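# Seat a tray part into the fixture's keyed pocket

## Task

Pick a single part out of the black tray and lower it into the recess on top of the raised fixture so that it lies flat, with the part's chamfered corner lined up in the recess's chamfered corner.

## Robot and tools

Robot: two arms, left_arm and right_arm, each with a two-finger parallel gripper. The fingers extend along the gripper's +z axis and close along its y axis. end_effector_position is the point between the finger pads, a few millimetres behind the tips. In the scene frame the origin sits at table height midway between the nominal bases, +z is up, +x points out over the table, and left_arm is on the +y side (arm names do not match image sides). Calibrated bases in the scene frame: left_arm at (-0.048, +0.264, +0.038) m, quat_wxyz (+1.000, 0, 0, +0.026); right_arm at (-0.008, -0.358, +0.046) m, quat_wxyz (+1.000, 0, 0, +0.023). Both bases have +z up.

Frames: each arm reports its hand pose, velocities and targets, and its wrist camera pose, in its own base frame. Fixed cameras and the table use the scene frame. Offsets you send are along the current Hand target's own axes. Reported positions and orientations can be wrong by a few centimetres, more at long reach.

execute_actions(actions, cameras): actions is a list of actions; each action is a table of up to 15 rows, one row per 1/30 s control step, and if shorter its final row is held for the remaining steps. Every row has 14 numbers in [-1, 1]: dx, dy, dz, rx, ry, rz, opening for left_arm, then the same seven for right_arm, always all 14 even if one arm is idle. The six pose numbers are an offset from the Hand target as it stood when the action began (not from the previous row); 1.0 equals 0.6 m or 180 degrees, and rx, ry, rz form one rotation vector. Repeating an offset moves further. Sending six zeros re-commands the current Hand target. opening is absolute: +1 fully open (about 87 mm between pads), +0.5 about 69 mm, 0 about 43 mm, -0.5 about 18 mm, -1 closed. A 0 opening is a real command, so resend the present value to leave a gripper unchanged. An empty actions list just returns state and images. cameras chooses images: omitted, null or ["all"] gives all; [] gives none; an unknown name invalidates the call.

move(target, speed, blend, opening_speed, blocking, cameras): drives each gripper in a straight line to a target. target is one 14-number row laid out as above, or a list of up to 15 such rows; every row is an offset from the same starting Hand targets, not from the previous row. speed is in m/s, 0.002 to 0.5 (default 0.25), one value or one per target; rotation is capped at twice that in rad/s. blend, in metres, rounds corners between listed targets (0 stops at each). opening_speed, 0.2 or more per second on the -1 to +1 scale, ramps the fingers. New openings in later rows are applied only after all arms come to rest there. Paths take at least 0.5 s and are cut off after 10 s. Moves do not avoid obstacles or the other arm; faster moves lag, stray and hit harder, and aiming far past a contact presses harder. Avoid paths passing near an arm's own base, which can flip its shoulder posture. blocking=false returns after about 0.5 s while motion continues.

The move result adds a move: line with the ending (done, off_target, moving, held, fault) and any limits. done means at rest within 10 mm and 2 degrees of target; it says nothing about contact. held means a check withheld a step or the clearance check stopped the path. limits=paced means the pose was clipped; limits=held means steps were withheld.

wait(seconds 0 to 10, cameras) lets time pass while arms hold their commands. stop(cameras) brakes a running move. zoom_image(camera, region=[x0, y0, x1, y1] in pixels, at most 504 by 504) magnifies the latest image of cam_head_left, cam_head_right, cam_high, cam_low, cam_left_wrist or cam_right_wrist (each 896x504). read_manual returns licence texts only. finished_scene(scene) ends the current scene, given its number; it cannot be undone.

Result lines: end_effector_position (m) and end_effector_quat_wxyz per arm; Hand target, normally the last commanded pose after clipping, from which the next offsets count; Tool commands; grip_measured on the same scale as the opening command (Joint positions give the gripper as 0 closed to 1 open); Joint velocities, flagged within noise when at rest; Joint torques, which include gravity, carry offsets and noise, and wrap at ±28 N m on joints 1 to 3.

Control behaviour: each step the command is clipped to within 100 mm and 20 degrees of the measured pose. Friction and weight can leave the gripper short, low or tilted; small moves may not happen or go sideways. Check position and tilt after each move and correct. If the gripper rests short, send the remaining distance as an offset. An arm blocked by an object keeps pushing; command its target back past the gripper to release.

Gripping: note grip_measured at first contact and command about 0.04 below it for full force; readings may be off by about 1 mm. Close gently, since a fast close can squeeze too hard.

Cautions: parts may be tugged or pushed briefly. Do not drop parts, release them while moving, slam, or press hard; never let the arms collide or squeeze between them. Nothing may fall or be left off the table. Holding loads or stretching arms heats motors: MOTOR HOT appears at 75 °C, an over-temperature fault folds the arm at 90 °C, and it goes limp at 100 °C. Arm stops are costly. End with done=true only when the part sits flat and keyed in the pocket without the robot touching it.

Each tool is called by a JSON object that holds its "fn" and its "kwargs".

## Session

{"fn": "execute_actions", "kwargs": {"actions": []}}

{"fn": "zoom_image", "kwargs": {"camera": "cam_high", "region": [200, 250, 500, 420]}}

Scene clock: 0.00 s.
left_arm: end_effector_position=(+0.3885, +0.0514, +0.0629) grip_measured=+1.000 end_effector_quat_wxyz=(+0.590, -0.097, +0.797, +0.090) | right_arm: end_effector_position=(+0.4033, +0.0054, +0.0674) grip_measured=+0.986 end_effector_quat_wxyz=(+0.595, +0.008, +0.803, -0.025)
Joint positions: left_arm=[0.035 1.56 0.39 0.869 -0.227 -0.04 1] | right_arm=[0.059 1.574 0.433 0.845 0.105 0.001 0.993]
Joint velocities: within noise
Joint torques (N m): no reading
Motor temperatures (°C): left_arm=[18 23 20 20 18 18 18] | right_arm=[21 22 21 25 20 19 17]
Heat: left arm: 23 °C; right arm: 25 °C.
Hand target: left_arm +0.3924, +0.0516, +0.0708; +0.599, -0.098, +0.790, +0.089 | right_arm +0.4063, +0.0056, +0.0735; +0.602, +0.008, +0.798, -0.024
Tool commands: left_gripper/opening=+1.0 right_gripper/opening=+1.0

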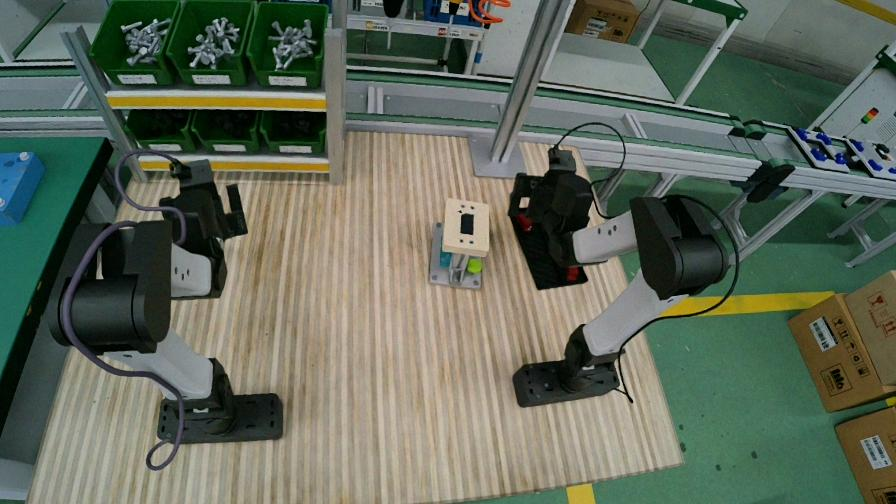

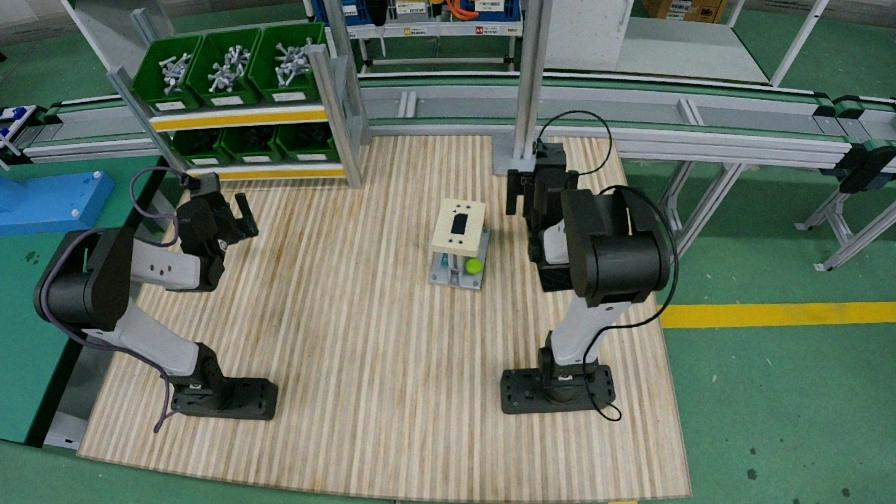

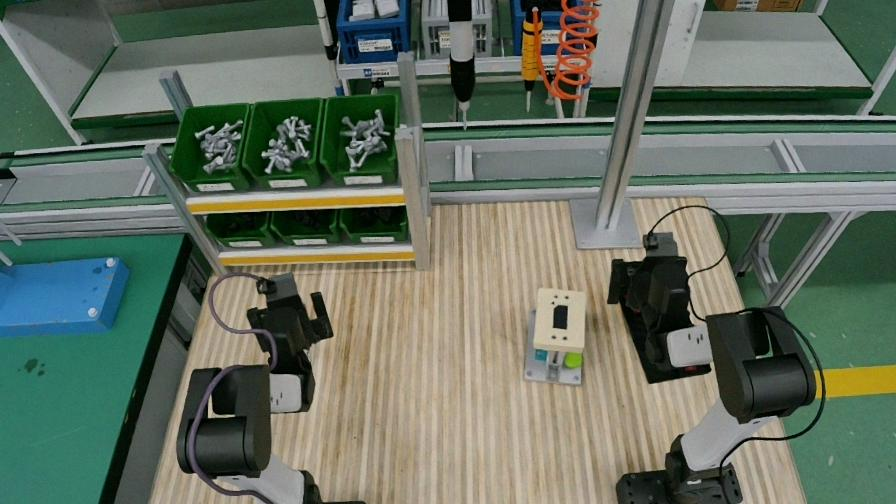

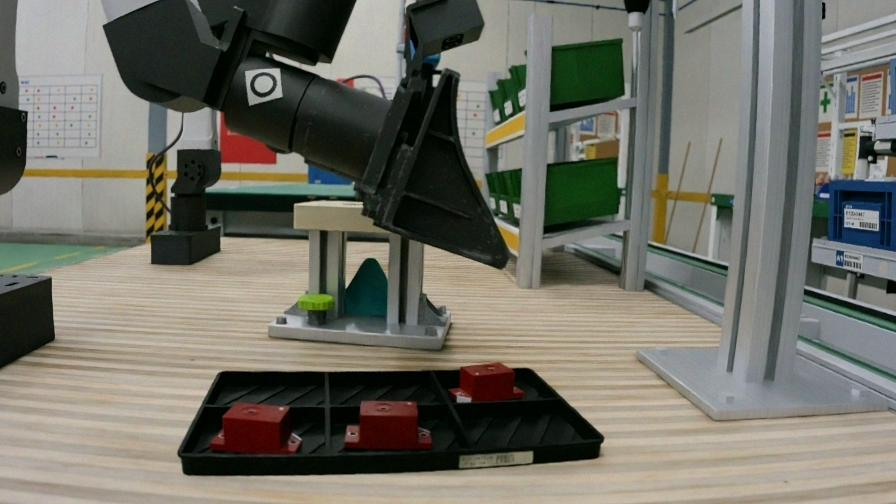

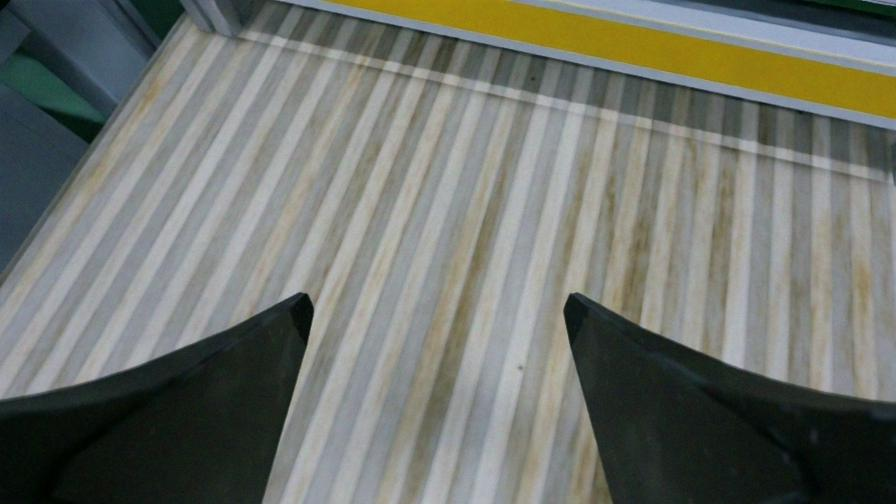

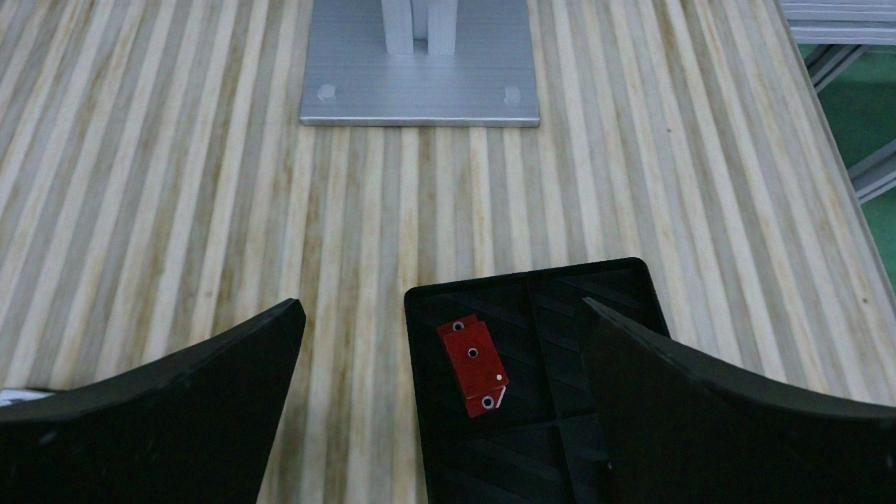

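Scaled by 1.680 from the camera's 896x504 image, which has a finer 1280x720 frame.

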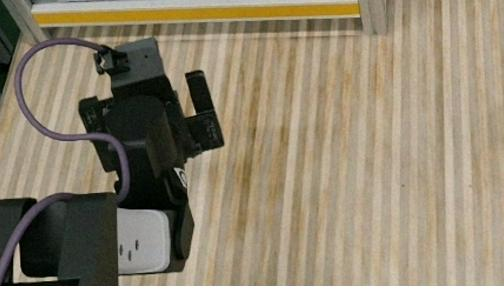

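{"fn": "move", "kwargs": {"target": [0,0,0,0,0,0,1,-0.15,0,-0.2,0,0.4,0,1]}}

{"fn": "zoom_image", "kwargs": {"camera": "cam_right_wrist", "region": [200, 0, 700, 400]}}

{"fn": "zoom_image", "kwargs": {"camera": "cam_high", "region": [500, 250, 740, 400]}}

Scene clock: 8.20 s.
left_arm: end_effector_position=(+0.3885, +0.0514, +0.0629) grip_measured=+1.000 end_effector_quat_wxyz=(+0.590, -0.097, +0.797, +0.090) | right_arm: end_effector_position=(+0.3130, +0.0129, +0.1872) grip_measured=+0.986 end_effector_quat_wxyz=(+0.030, +0.014, +0.999, -0.018)
Joint positions: left_arm=[0.035 1.56 0.39 0.869 -0.227 -0.04 1] | right_arm=[0.053 1.875 1.93 -1.569 0.041 0.081 0.993]
Joint velocities: within noise
Joint torques (N m): left_arm=[-0.25 -6.28 6.37 2 0.04 0.01] | right_arm=[-0.54 -7.56 7.53 0.31 -0.12 0.02]
Motor temperatures (°C): left_arm=[18 24 21 22 18 18 18] | right_arm=[21 23 22 26 20 19 17]
Heat: left arm: 24 °C; right arm: 26 °C.
Hand target: left_arm +0.3924, +0.0516, +0.0708; +0.599, -0.098, +0.790, +0.089 | right_arm +0.3157, +0.0128, +0.1928; +0.018, +0.021, +1.000, -0.015
Off the commanded pose: left_arm 0.009 m, 1 deg | right_arm 0.006 m, 2 deg.
joint sent to its limit (right arm) — joint 4 (wrist pitch), lower limit. The joint targets still meet the commanded pose.
move: done

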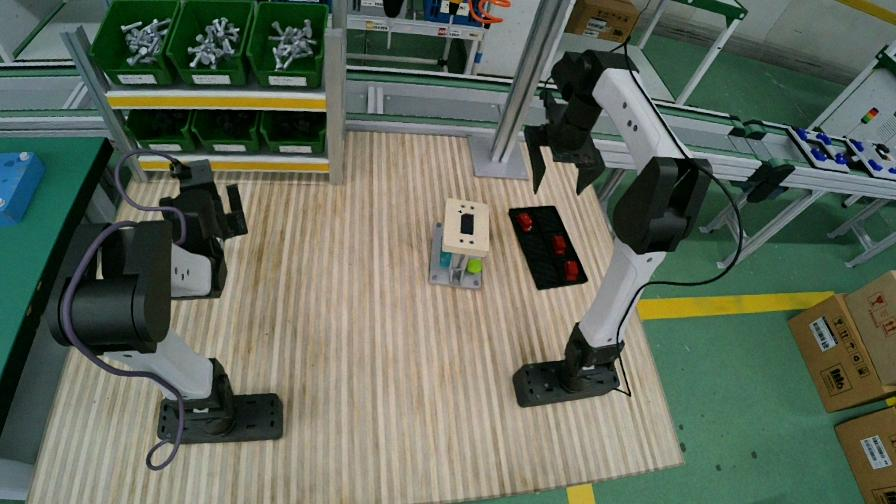

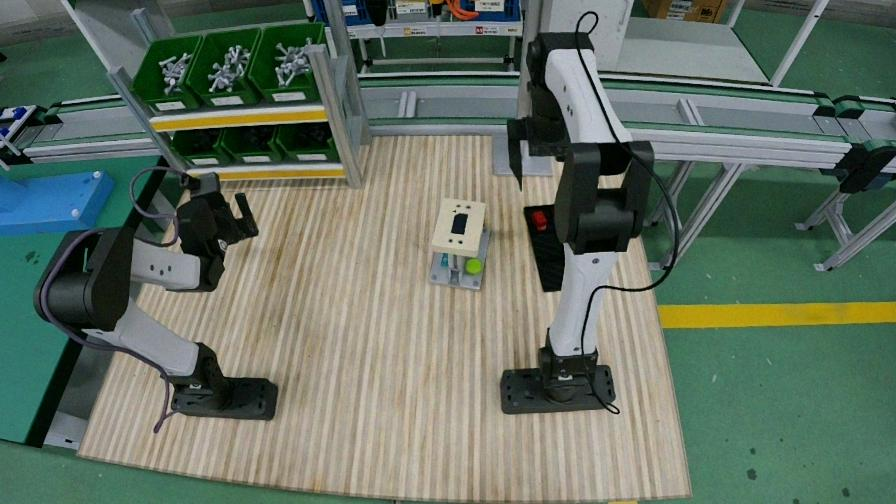

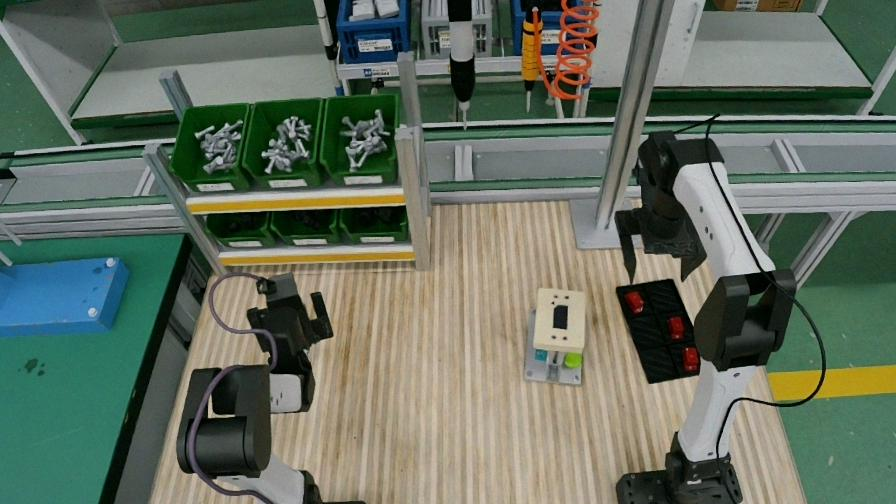

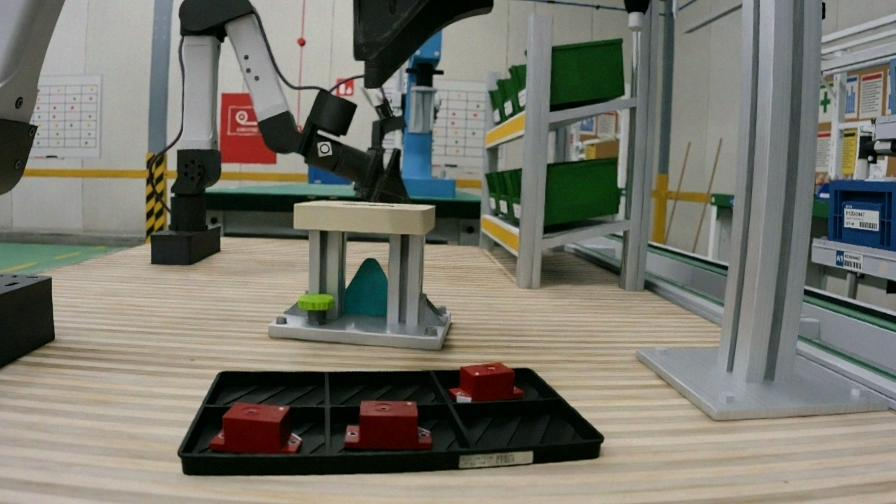

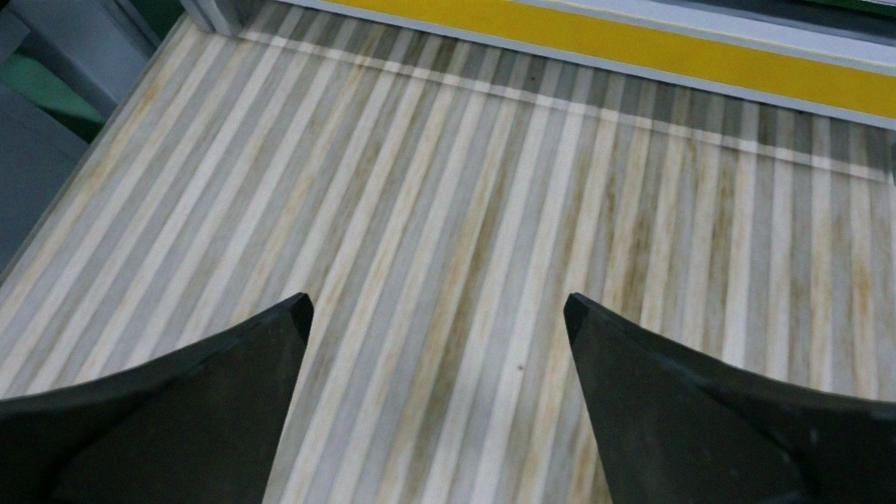

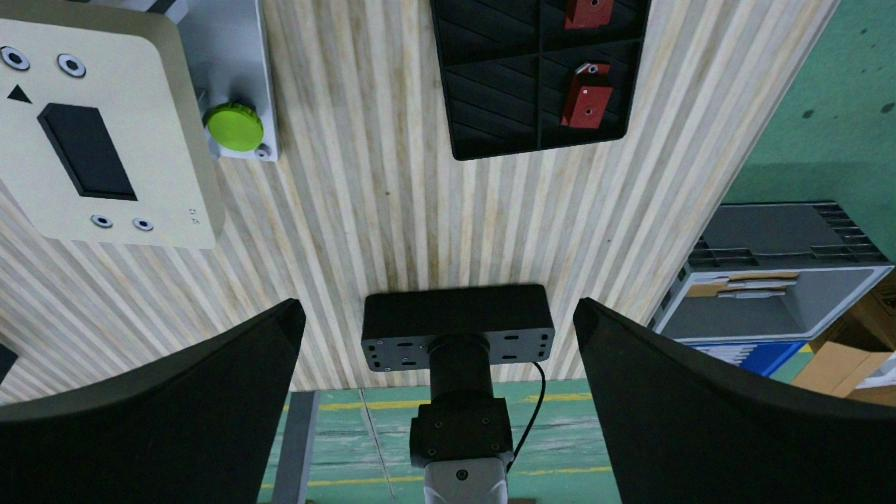

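Scaled by 1.008 from the camera's 896x504 image, which has a finer 1280x720 frame.

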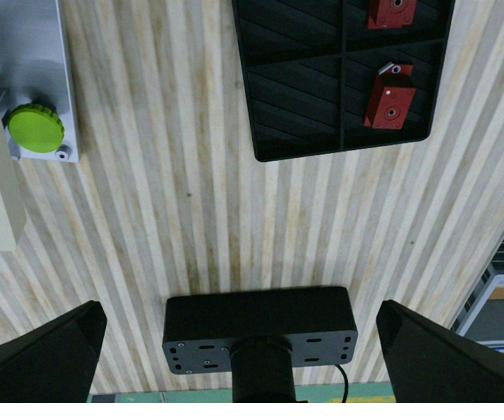

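Scaled by 2.100 from the camera's 896x504 image, which has a finer 1280x720 frame.

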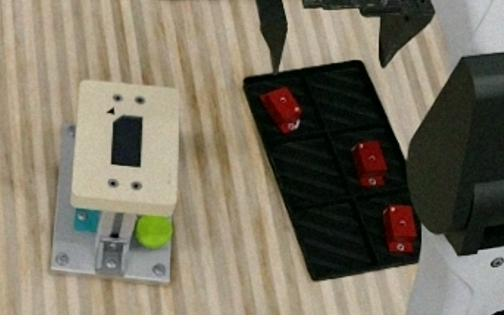

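{"fn": "move", "kwargs": {"target": [0,0,0,0,0,0,1,0,-0.167,0.15,0,0,0,1], "cameras": ["cam_right_wrist"]}}

Scene clock: 19.93 s.
left_arm: end_effector_position=(+0.3885, +0.0514, +0.0629) grip_measured=+1.000 end_effector_quat_wxyz=(+0.590, -0.097, +0.797, +0.090) | right_arm: end_effector_position=(+0.3145, -0.0911, +0.1082) grip_measured=+0.986 end_effector_quat_wxyz=(+0.017, +0.024, +0.999, -0.019)
Joint positions: left_arm=[0.035 1.56 0.39 0.869 -0.227 -0.04 1] | right_arm=[-0.242 1.9 1.643 -1.271 0.029 -0.194 0.993]
Joint velocities: within noise
Joint torques (N m): left_arm=[-0.27 -6.28 6.34 2 0.04 0.01] | right_arm=[0.06 -8.2 4.94 0.44 -0.15 -0.1]
Motor temperatures (°C): left_arm=[18 24 21 23 18 18 18] | right_arm=[21 24 23 25 20 19 17]
Heat: left arm: 24 °C; right arm: 25 °C.
Hand target: left_arm +0.3924, +0.0516, +0.0708; +0.599, -0.098, +0.790, +0.089 | right_arm +0.3147, -0.0899, +0.1057; +0.018, +0.021, +1.000, -0.014
Off the commanded pose: left_arm 0.009 m, 1 deg | right_arm 0.003 m, 1 deg.
move: done
Images, in order (width x height): cam_right_wrist 896x504.

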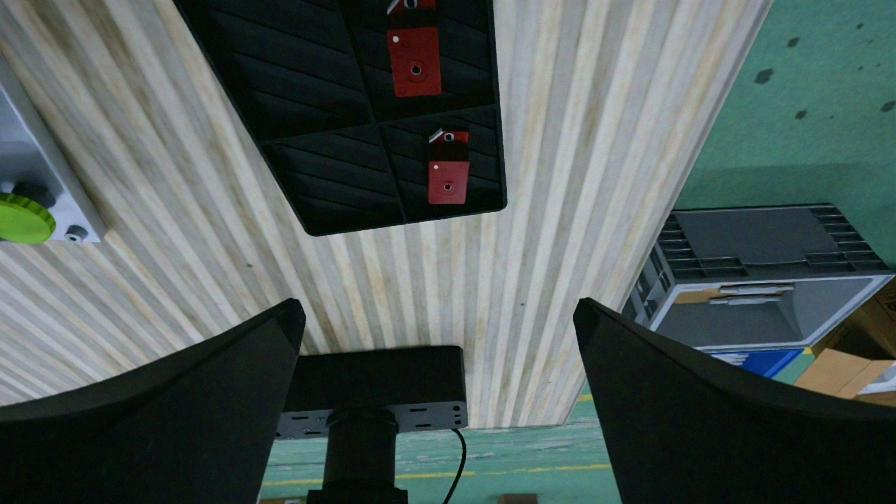

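{"fn": "move", "kwargs": {"target": [0,0,0,0,0,0,1,0.07,-0.005,0.144,0,0,0,1], "cameras": ["cam_right_wrist"]}}

Scene clock: 27.20 s.
left_arm: end_effector_position=(+0.3885, +0.0514, +0.0629) grip_measured=+1.000 end_effector_quat_wxyz=(+0.590, -0.097, +0.797, +0.090) | right_arm: end_effector_position=(+0.2755, -0.0935, +0.0143) grip_measured=+0.986 end_effector_quat_wxyz=(+0.007, +0.022, +1.000, -0.016)
Joint positions: left_arm=[0.035 1.56 0.39 0.869 -0.227 -0.04 1] | right_arm=[-0.277 1.86 1.202 -0.892 0.028 -0.234 0.993]
Joint velocities: within noise
Joint torques (N m): left_arm=[-0.28 -6.28 6.35 2 0.04 0.01] | right_arm=[-0.4 -9.66 4.33 0.4 -0.15 -0.1]
Motor temperatures (°C): left_arm=[18 25 22 24 18 18 18] | right_arm=[21 26 23 25 20 19 17]
Heat: left arm: 25 °C; right arm: 26 °C.
Hand target: left_arm +0.3924, +0.0516, +0.0708; +0.599, -0.098, +0.790, +0.089 | right_arm +0.2757, -0.0938, +0.0181; +0.018, +0.021, +1.000, -0.015
Off the commanded pose: left_arm 0.009 m, 1 deg | right_arm 0.004 m, 1 deg.
move: done
Images, in order (width x height): cam_right_wrist 896x504.

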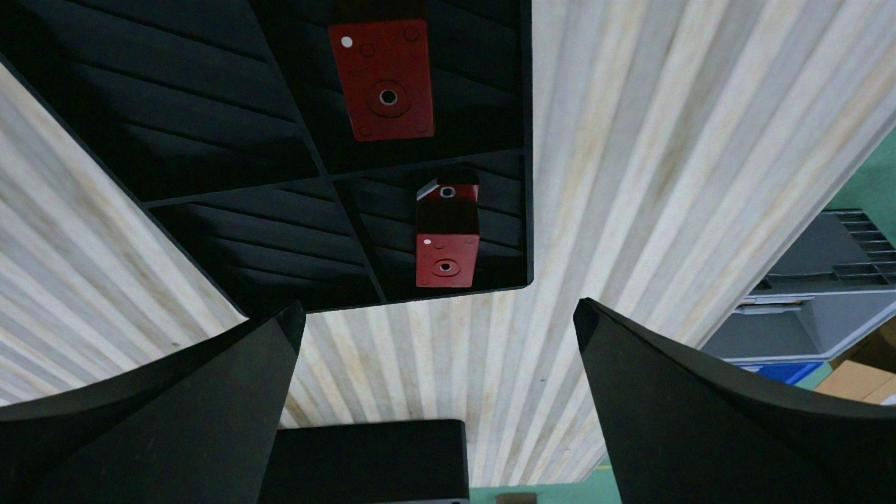

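{"fn": "move", "kwargs": {"target": [[0,0,0,0,0,0,1,-0.004,-0.005,0.047,0,0,0,1],[0,0,0,0,0,0,1,-0.004,-0.005,0.047,0,0,0,-0.65]], "speed": 0.1, "opening_speed": 0.8, "cameras": ["cam_right_wrist","cam_low"]}}

Scene clock: 37.60 s.
left_arm: end_effector_position=(+0.3885, +0.0514, +0.0629) grip_measured=+1.000 end_effector_quat_wxyz=(+0.590, -0.097, +0.797, +0.090) | right_arm: end_effector_position=(+0.2808, -0.0974, -0.0068) grip_measured=-0.650 end_effector_quat_wxyz=(+0.019, +0.021, +0.999, -0.019)
Joint positions: left_arm=[0.035 1.56 0.39 0.869 -0.227 -0.04 1] | right_arm=[-0.284 1.893 1.158 -0.788 0.027 -0.243 0.175]
Joint velocities: within noise
Joint torques (N m): left_arm=[-0.27 -6.28 6.35 2 0.04 0.01] | right_arm=[-0.53 -7.24 4.45 0.46 -0.15 -0.1]
Motor temperatures (°C): left_arm=[18 25 22 25 18 18 18] | right_arm=[21 27 23 25 20 19 17]
Heat: left arm: 25 °C; right arm: 27 °C.
Hand target: left_arm +0.3924, +0.0516, +0.0708; +0.599, -0.098, +0.790, +0.089 | right_arm +0.2789, -0.0976, -0.0100; +0.018, +0.021, +1.000, -0.014
Off the commanded pose: left_arm 0.009 m, 1 deg | right_arm 0.004 m, 1 deg.
move: done
Images, in order (width x height): cam_low 896x504, cam_right_wrist 896x504.

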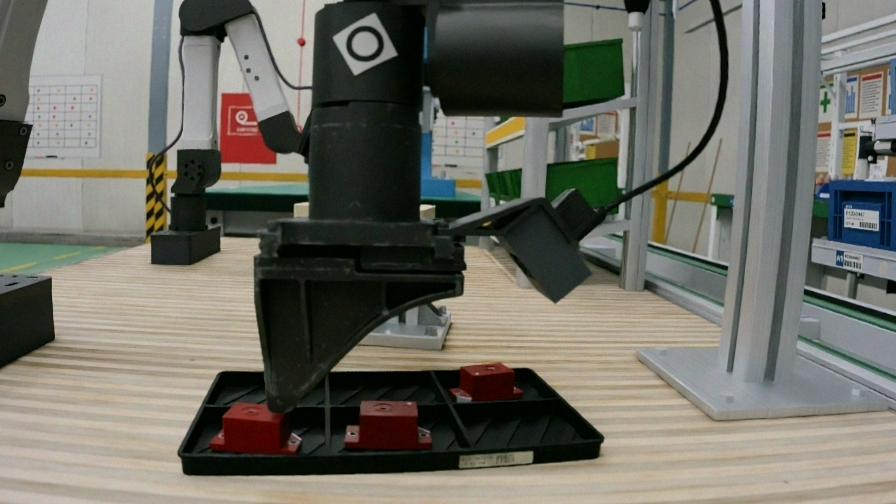

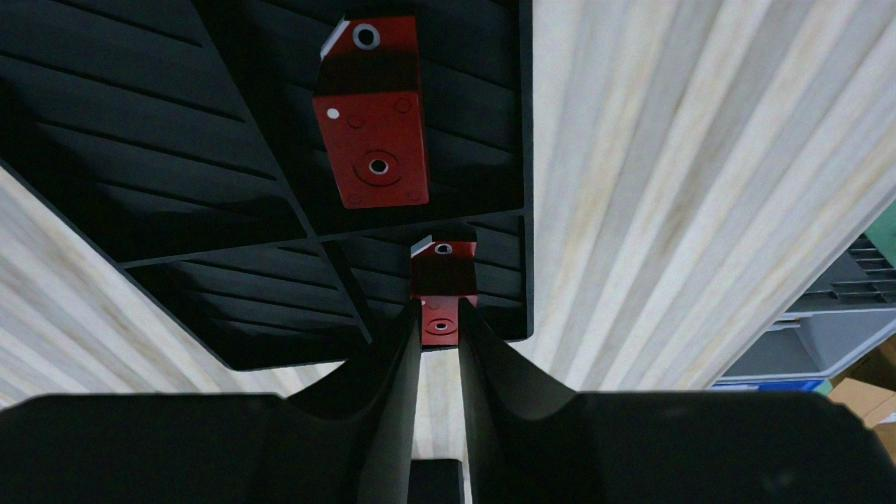

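{"fn": "move", "kwargs": {"target": [[0,0,0,0,0,0,1,0,0,0,0,0,0,1],[0,0,0,0,0,0,1,0.013,-0.002,0.021,0,0,0,1]], "speed": 0.1, "cameras": ["cam_right_wrist","cam_low"]}}

Scene clock: 44.00 s.
left_arm: end_effector_position=(+0.3885, +0.0514, +0.0629) grip_measured=+1.000 end_effector_quat_wxyz=(+0.590, -0.097, +0.797, +0.090) | right_arm: end_effector_position=(+0.2742, -0.0990, -0.0187) grip_measured=+0.986 end_effector_quat_wxyz=(+0.021, +0.021, +0.999, -0.019)
Joint positions: left_arm=[0.035 1.56 0.39 0.869 -0.227 -0.04 1] | right_arm=[-0.295 1.893 1.104 -0.731 0.026 -0.253 0.993]
Joint velocities: within noise
Joint torques (N m): left_arm=[-0.27 -6.28 6.35 2 0.04 0.01] | right_arm=[-0.5 -6.86 4.22 0.48 -0.15 -0.09]
Motor temperatures (°C): left_arm=[18 25 22 25 18 18 18] | right_arm=[21 28 23 25 20 19 17]
Heat: left arm: 25 °C; right arm: 28 °C.
Hand target: left_arm +0.3924, +0.0516, +0.0708; +0.599, -0.098, +0.790, +0.089 | right_arm +0.2715, -0.0989, -0.0228; +0.018, +0.021, +1.000, -0.014
Off the commanded pose: left_arm 0.009 m, 1 deg | right_arm 0.005 m, 1 deg.
move: done
Images, in order (width x height): cam_low 896x504, cam_right_wrist 896x504.

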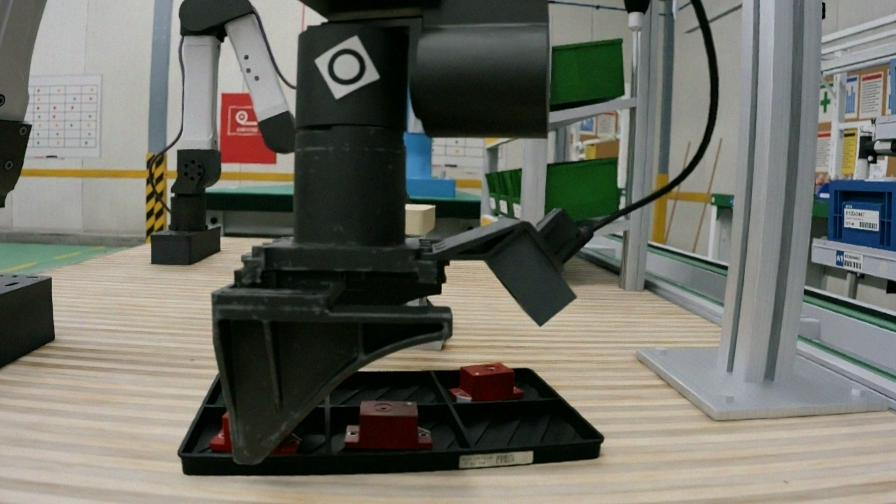

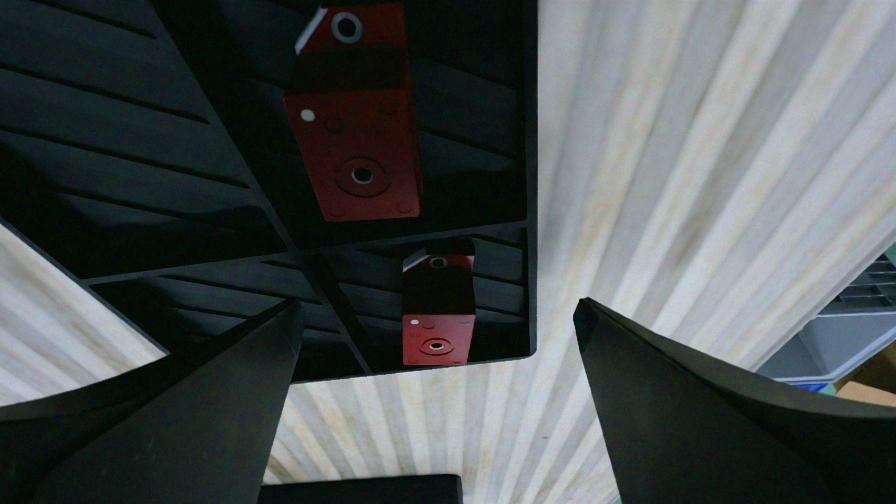

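{"fn": "move", "kwargs": {"target": [[0,0,0,0,0,0,1,0.011,0,0.002,0,0,0,1],[0,0,0,0,0,0,1,0.011,0,0.002,0,0,0,-0.65]], "speed": 0.1, "opening_speed": 0.8, "cameras": ["cam_right_wrist","cam_low"]}}

Scene clock: 50.93 s.
left_arm: end_effector_position=(+0.3885, +0.0514, +0.0629) grip_measured=+1.000 end_effector_quat_wxyz=(+0.590, -0.097, +0.797, +0.090) | right_arm: end_effector_position=(+0.2659, -0.0977, -0.0249) grip_measured=+0.489 end_effector_quat_wxyz=(+0.013, +0.020, +1.000, -0.016)
Joint positions: left_arm=[0.035 1.56 0.39 0.869 -0.227 -0.04 1] | right_arm=[-0.3 1.893 1.073 -0.716 0.023 -0.26 0.745]
Joint velocities: within noise
Joint torques (N m): left_arm=[-0.27 -6.28 6.37 2 0.04 0.01] | right_arm=[-0.54 -8.31 4.11 0.43 -0.12 -0.09]
Motor temperatures (°C): left_arm=[18 25 22 25 18 18 18] | right_arm=[21 28 23 25 20 19 17]
Heat: left arm: 25 °C; right arm: 28 °C.
Hand target: left_arm +0.3924, +0.0516, +0.0708; +0.599, -0.098, +0.790, +0.089 | right_arm +0.2650, -0.0986, -0.0243; +0.018, +0.021, +1.000, -0.014
Off the commanded pose: left_arm 0.009 m, 1 deg | right_arm 0.001 m, 1 deg.
move: done
Images, in order (width x height): cam_low 896x504, cam_right_wrist 896x504.

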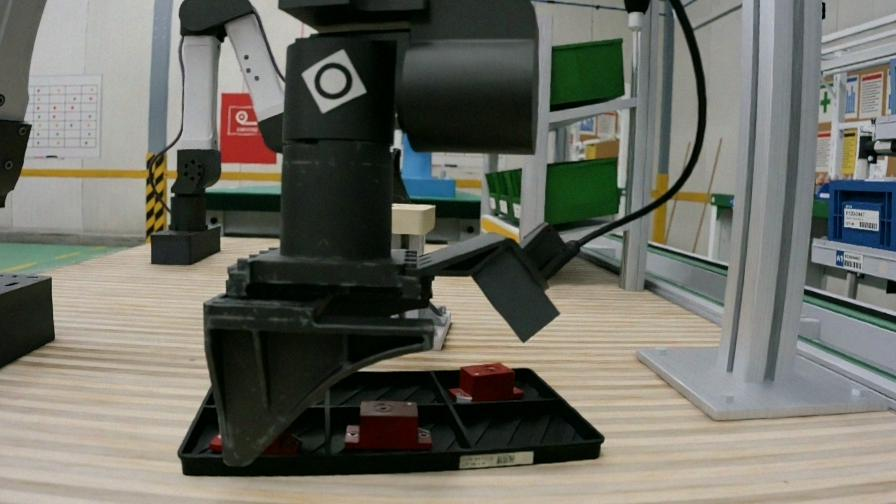

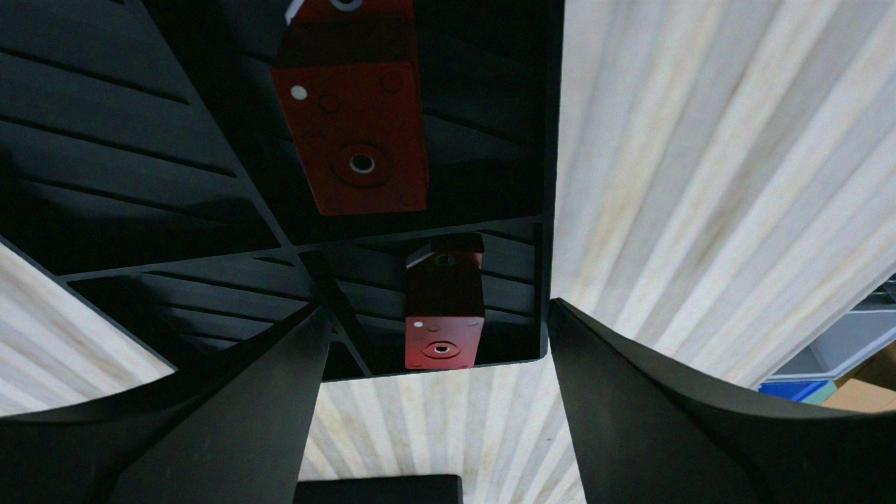

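{"fn": "move", "kwargs": {"target": [[0,0,0,0,0,0,1,0,0,0,0,0,0,0.7],[0,0,0,0,0,0,1,0.004,0,-0.02,0,0,0,0.7]], "speed": 0.1, "cameras": ["cam_right_wrist","cam_low"]}}

{"fn": "zoom_image", "kwargs": {"camera": "cam_low", "region": [160, 340, 360, 490]}}

Scene clock: 56.97 s.
left_arm: end_effector_position=(+0.3885, +0.0514, +0.0629) grip_measured=+1.000 end_effector_quat_wxyz=(+0.590, -0.097, +0.797, +0.090) | right_arm: end_effector_position=(+0.2624, -0.0967, -0.0189) grip_measured=+0.700 end_effector_quat_wxyz=(+0.011, +0.019, +1.000, -0.015)
Joint positions: left_arm=[0.035 1.56 0.39 0.869 -0.227 -0.04 1] | right_arm=[-0.3 1.873 1.073 -0.741 0.023 -0.262 0.85]
Joint velocities: within noise
Joint torques (N m): left_arm=[-0.28 -6.3 6.35 2 0.04 0.01] | right_arm=[-0.65 -9.5 4.82 0.24 -0.12 -0.09]
Motor temperatures (°C): left_arm=[18 25 22 26 18 18 18] | right_arm=[21 28 23 25 20 19 18]
Heat: left arm: 26 °C; right arm: 28 °C.
Hand target: left_arm +0.3924, +0.0516, +0.0708; +0.599, -0.098, +0.790, +0.089 | right_arm +0.2622, -0.0982, -0.0124; +0.018, +0.021, +1.000, -0.014
Off the commanded pose: left_arm 0.009 m, 1 deg | right_arm 0.007 m, 1 deg.
move: done
Images, in order (width x height): cam_low 896x504, cam_right_wrist 896x504.

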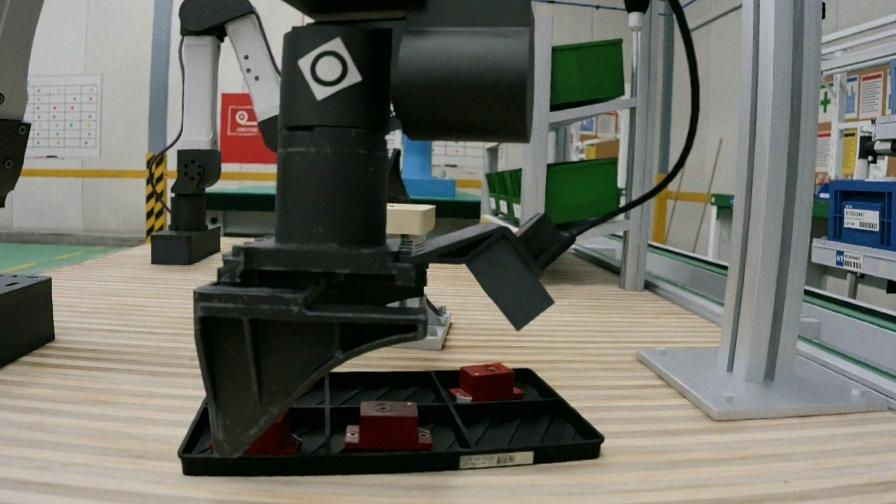

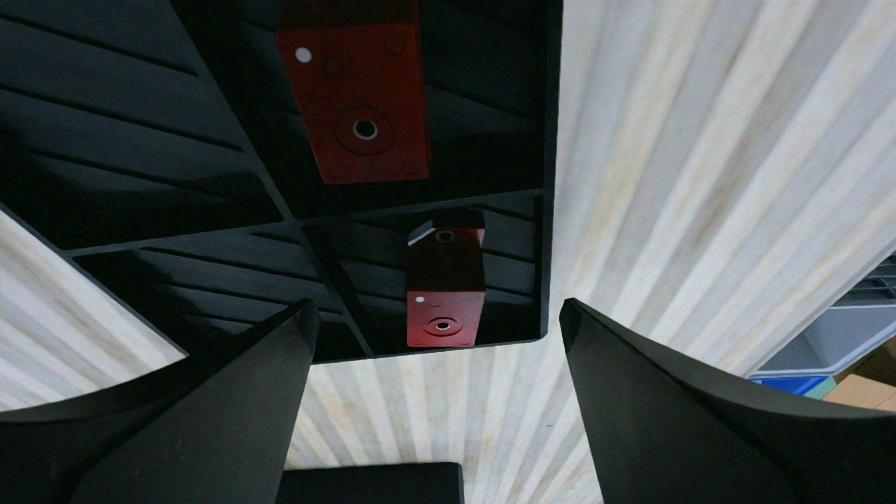

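Scaled by 2.520 from the camera's 896x504 image, which has a finer 1280x720 frame.

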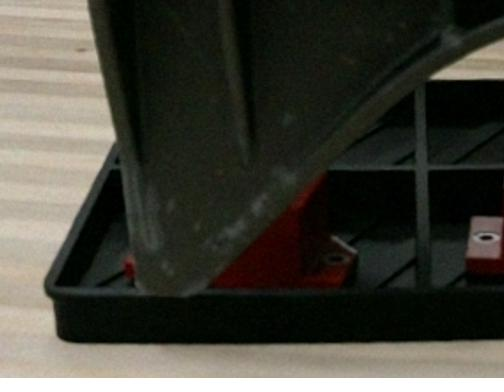

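{"fn": "move", "kwargs": {"target": [[0,0,0,0,0,0,1,-0.019,-0.001,0.0,0,0,0,0.7],[0,0,0,0,0,0,1,-0.019,-0.001,0.0,0,0,0,-0.65]], "speed": 0.05, "cameras": ["cam_right_wrist","cam_low"]}}

Scene clock: 78.67 s.
left_arm: end_effector_position=(+0.3885, +0.0514, +0.0629) grip_measured=+1.000 end_effector_quat_wxyz=(+0.590, -0.097, +0.797, +0.090) | right_arm: end_effector_position=(+0.2674, -0.0982, -0.0149) grip_measured=-0.439 end_effector_quat_wxyz=(+0.013, +0.020, +1.000, -0.016)
Joint positions: left_arm=[0.035 1.56 0.39 0.869 -0.227 -0.04 1] | right_arm=[-0.3 1.878 1.098 -0.757 0.023 -0.261 0.28]
Joint velocities: within noise
Joint torques (N m): left_arm=[-0.27 -6.3 6.35 2 0.04 0.01] | right_arm=[0.05 -6.76 6.86 0.26 -0.12 -0.02]
Motor temperatures (°C): left_arm=[18 25 23 27 18 18 18] | right_arm=[21 28 23 25 20 19 17]
Heat: left arm: 27 °C; right arm: 28 °C.
Hand target: left_arm +0.3924, +0.0516, +0.0708; +0.599, -0.098, +0.790, +0.089 | right_arm +0.2735, -0.0992, -0.0119; +0.018, +0.021, +1.000, -0.014
Off the commanded pose: left_arm 0.009 m, 1 deg | right_arm 0.007 m, 1 deg.
move: done
Images, in order (width x height): cam_low 896x504, cam_right_wrist 896x504.

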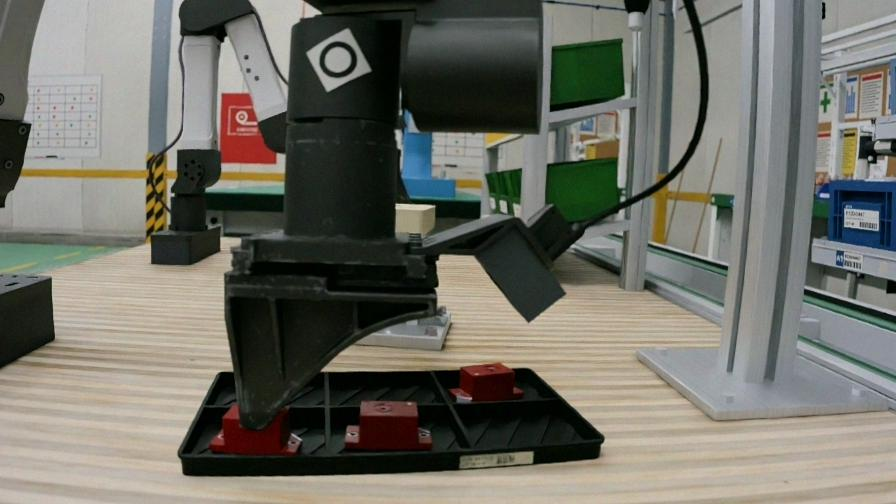

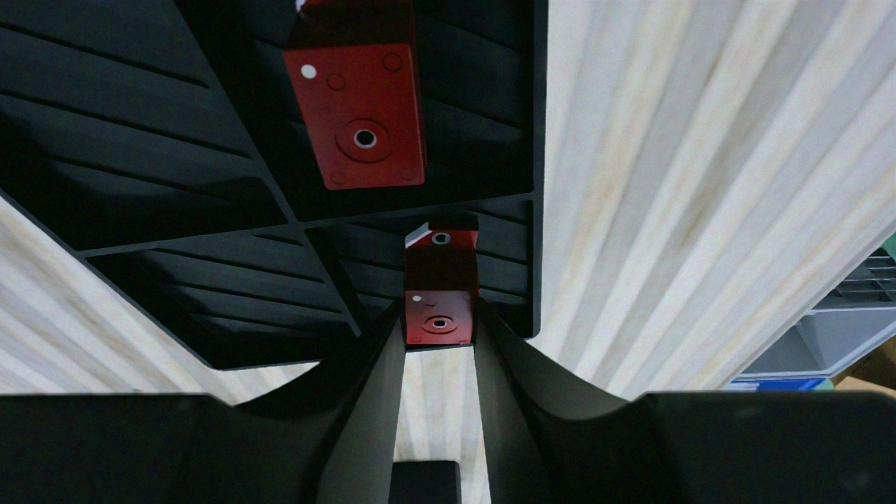

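{"fn": "move", "kwargs": {"target": [[0,0,0,0,0,0,1,0,0,-0.333,0,0,0,-0.65],[0,0,0,0,0,0,1,0.03,0.42,-0.333,0,0,0,-0.65]], "speed": 0.15, "blend": 0.05}}

Scene clock: 86.00 s.
left_arm: end_effector_position=(+0.3885, +0.0514, +0.0629) grip_measured=+1.000 end_effector_quat_wxyz=(+0.590, -0.097, +0.797, +0.090) | right_arm: end_effector_position=(+0.2562, +0.1581, +0.1737) grip_measured=-0.439 end_effector_quat_wxyz=(+0.010, +0.018, +1.000, -0.015)
Joint positions: left_arm=[0.035 1.56 0.39 0.869 -0.227 -0.04 1] | right_arm=[0.503 1.839 1.822 -1.552 0.037 0.539 0.28]
Joint velocities: within noise
Joint torques (N m): left_arm=[-0.25 -6.28 6.35 2 0.04 0.01] | right_arm=[0.14 -7.25 7.87 0.12 0.07 0.01]
Motor temperatures (°C): left_arm=[18 26 23 27 18 18 18] | right_arm=[21 29 24 25 20 19 18]
Heat: left arm: 27 °C; right arm: 29 °C.
Hand target: left_arm +0.3924, +0.0516, +0.0708; +0.599, -0.098, +0.790, +0.089 | right_arm +0.2592, +0.1590, +0.1799; +0.018, +0.021, +1.000, -0.014
Off the commanded pose: left_arm 0.009 m, 1 deg | right_arm 0.007 m, 1 deg.
move: done

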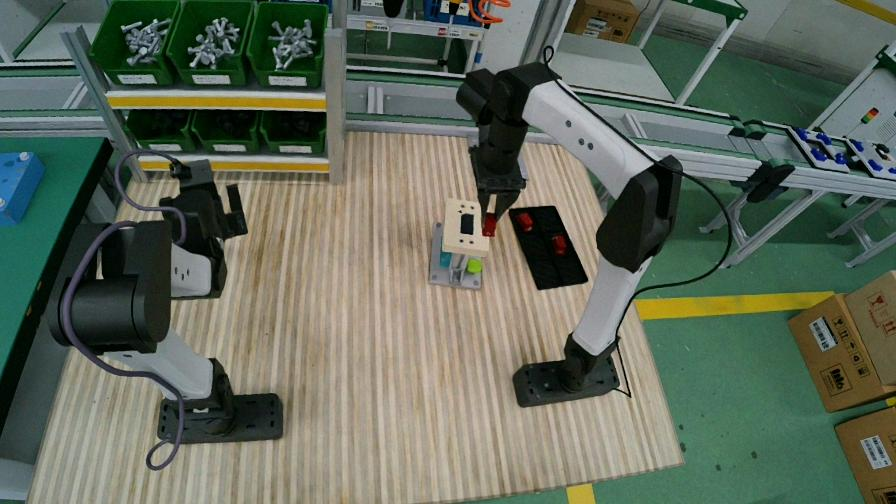

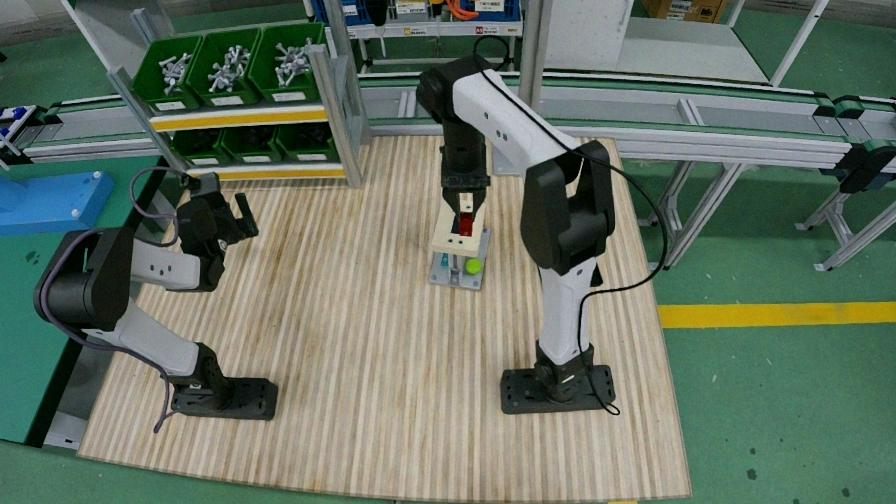

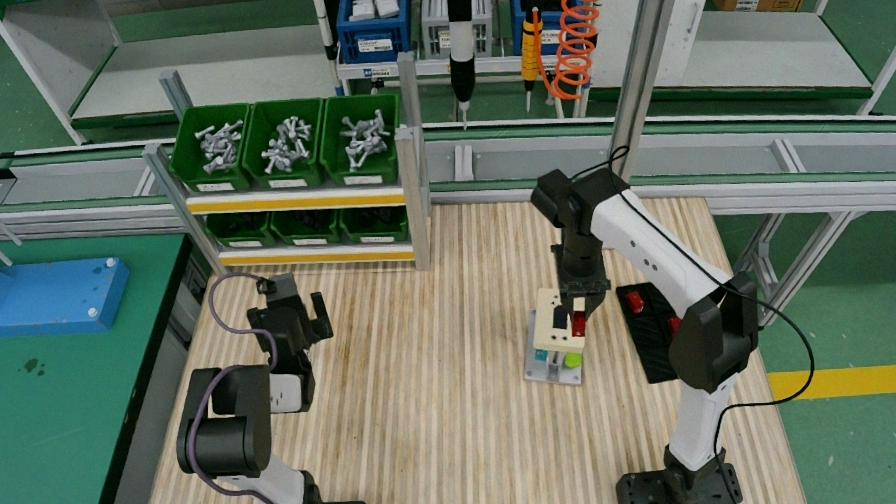

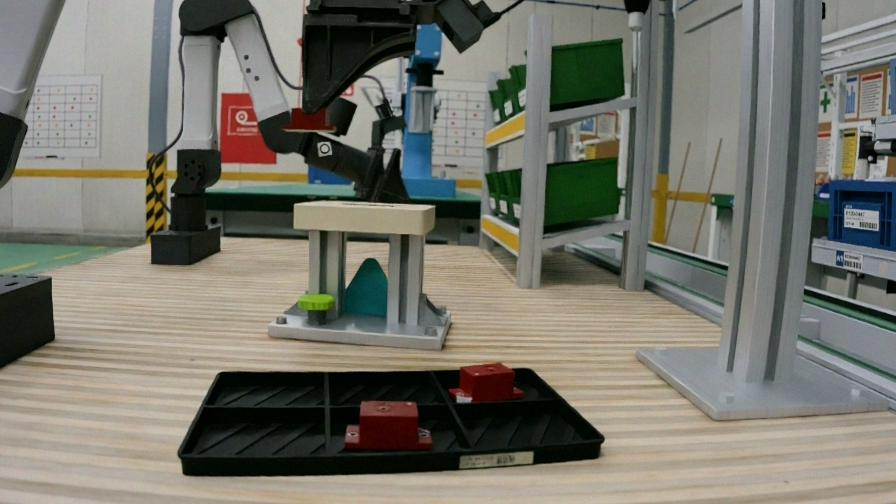

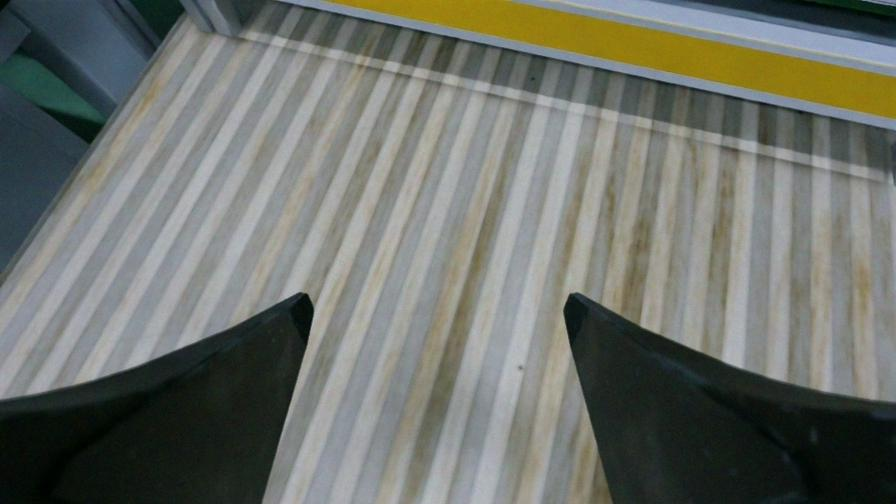

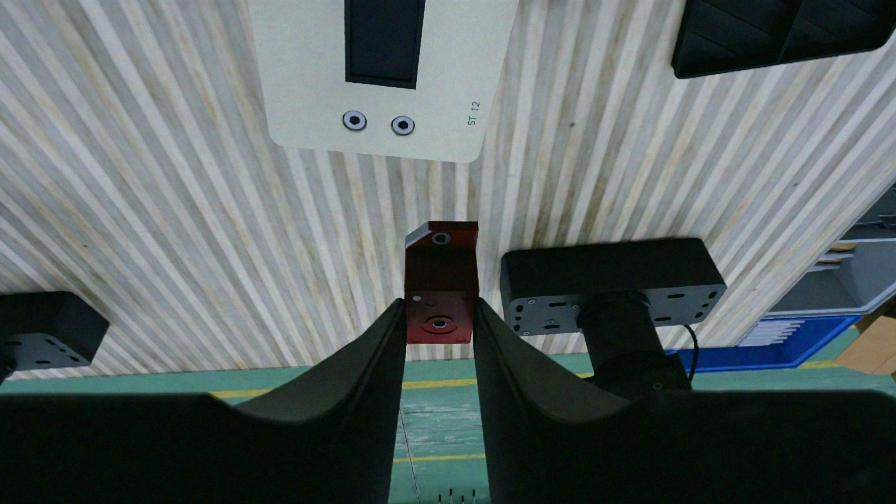

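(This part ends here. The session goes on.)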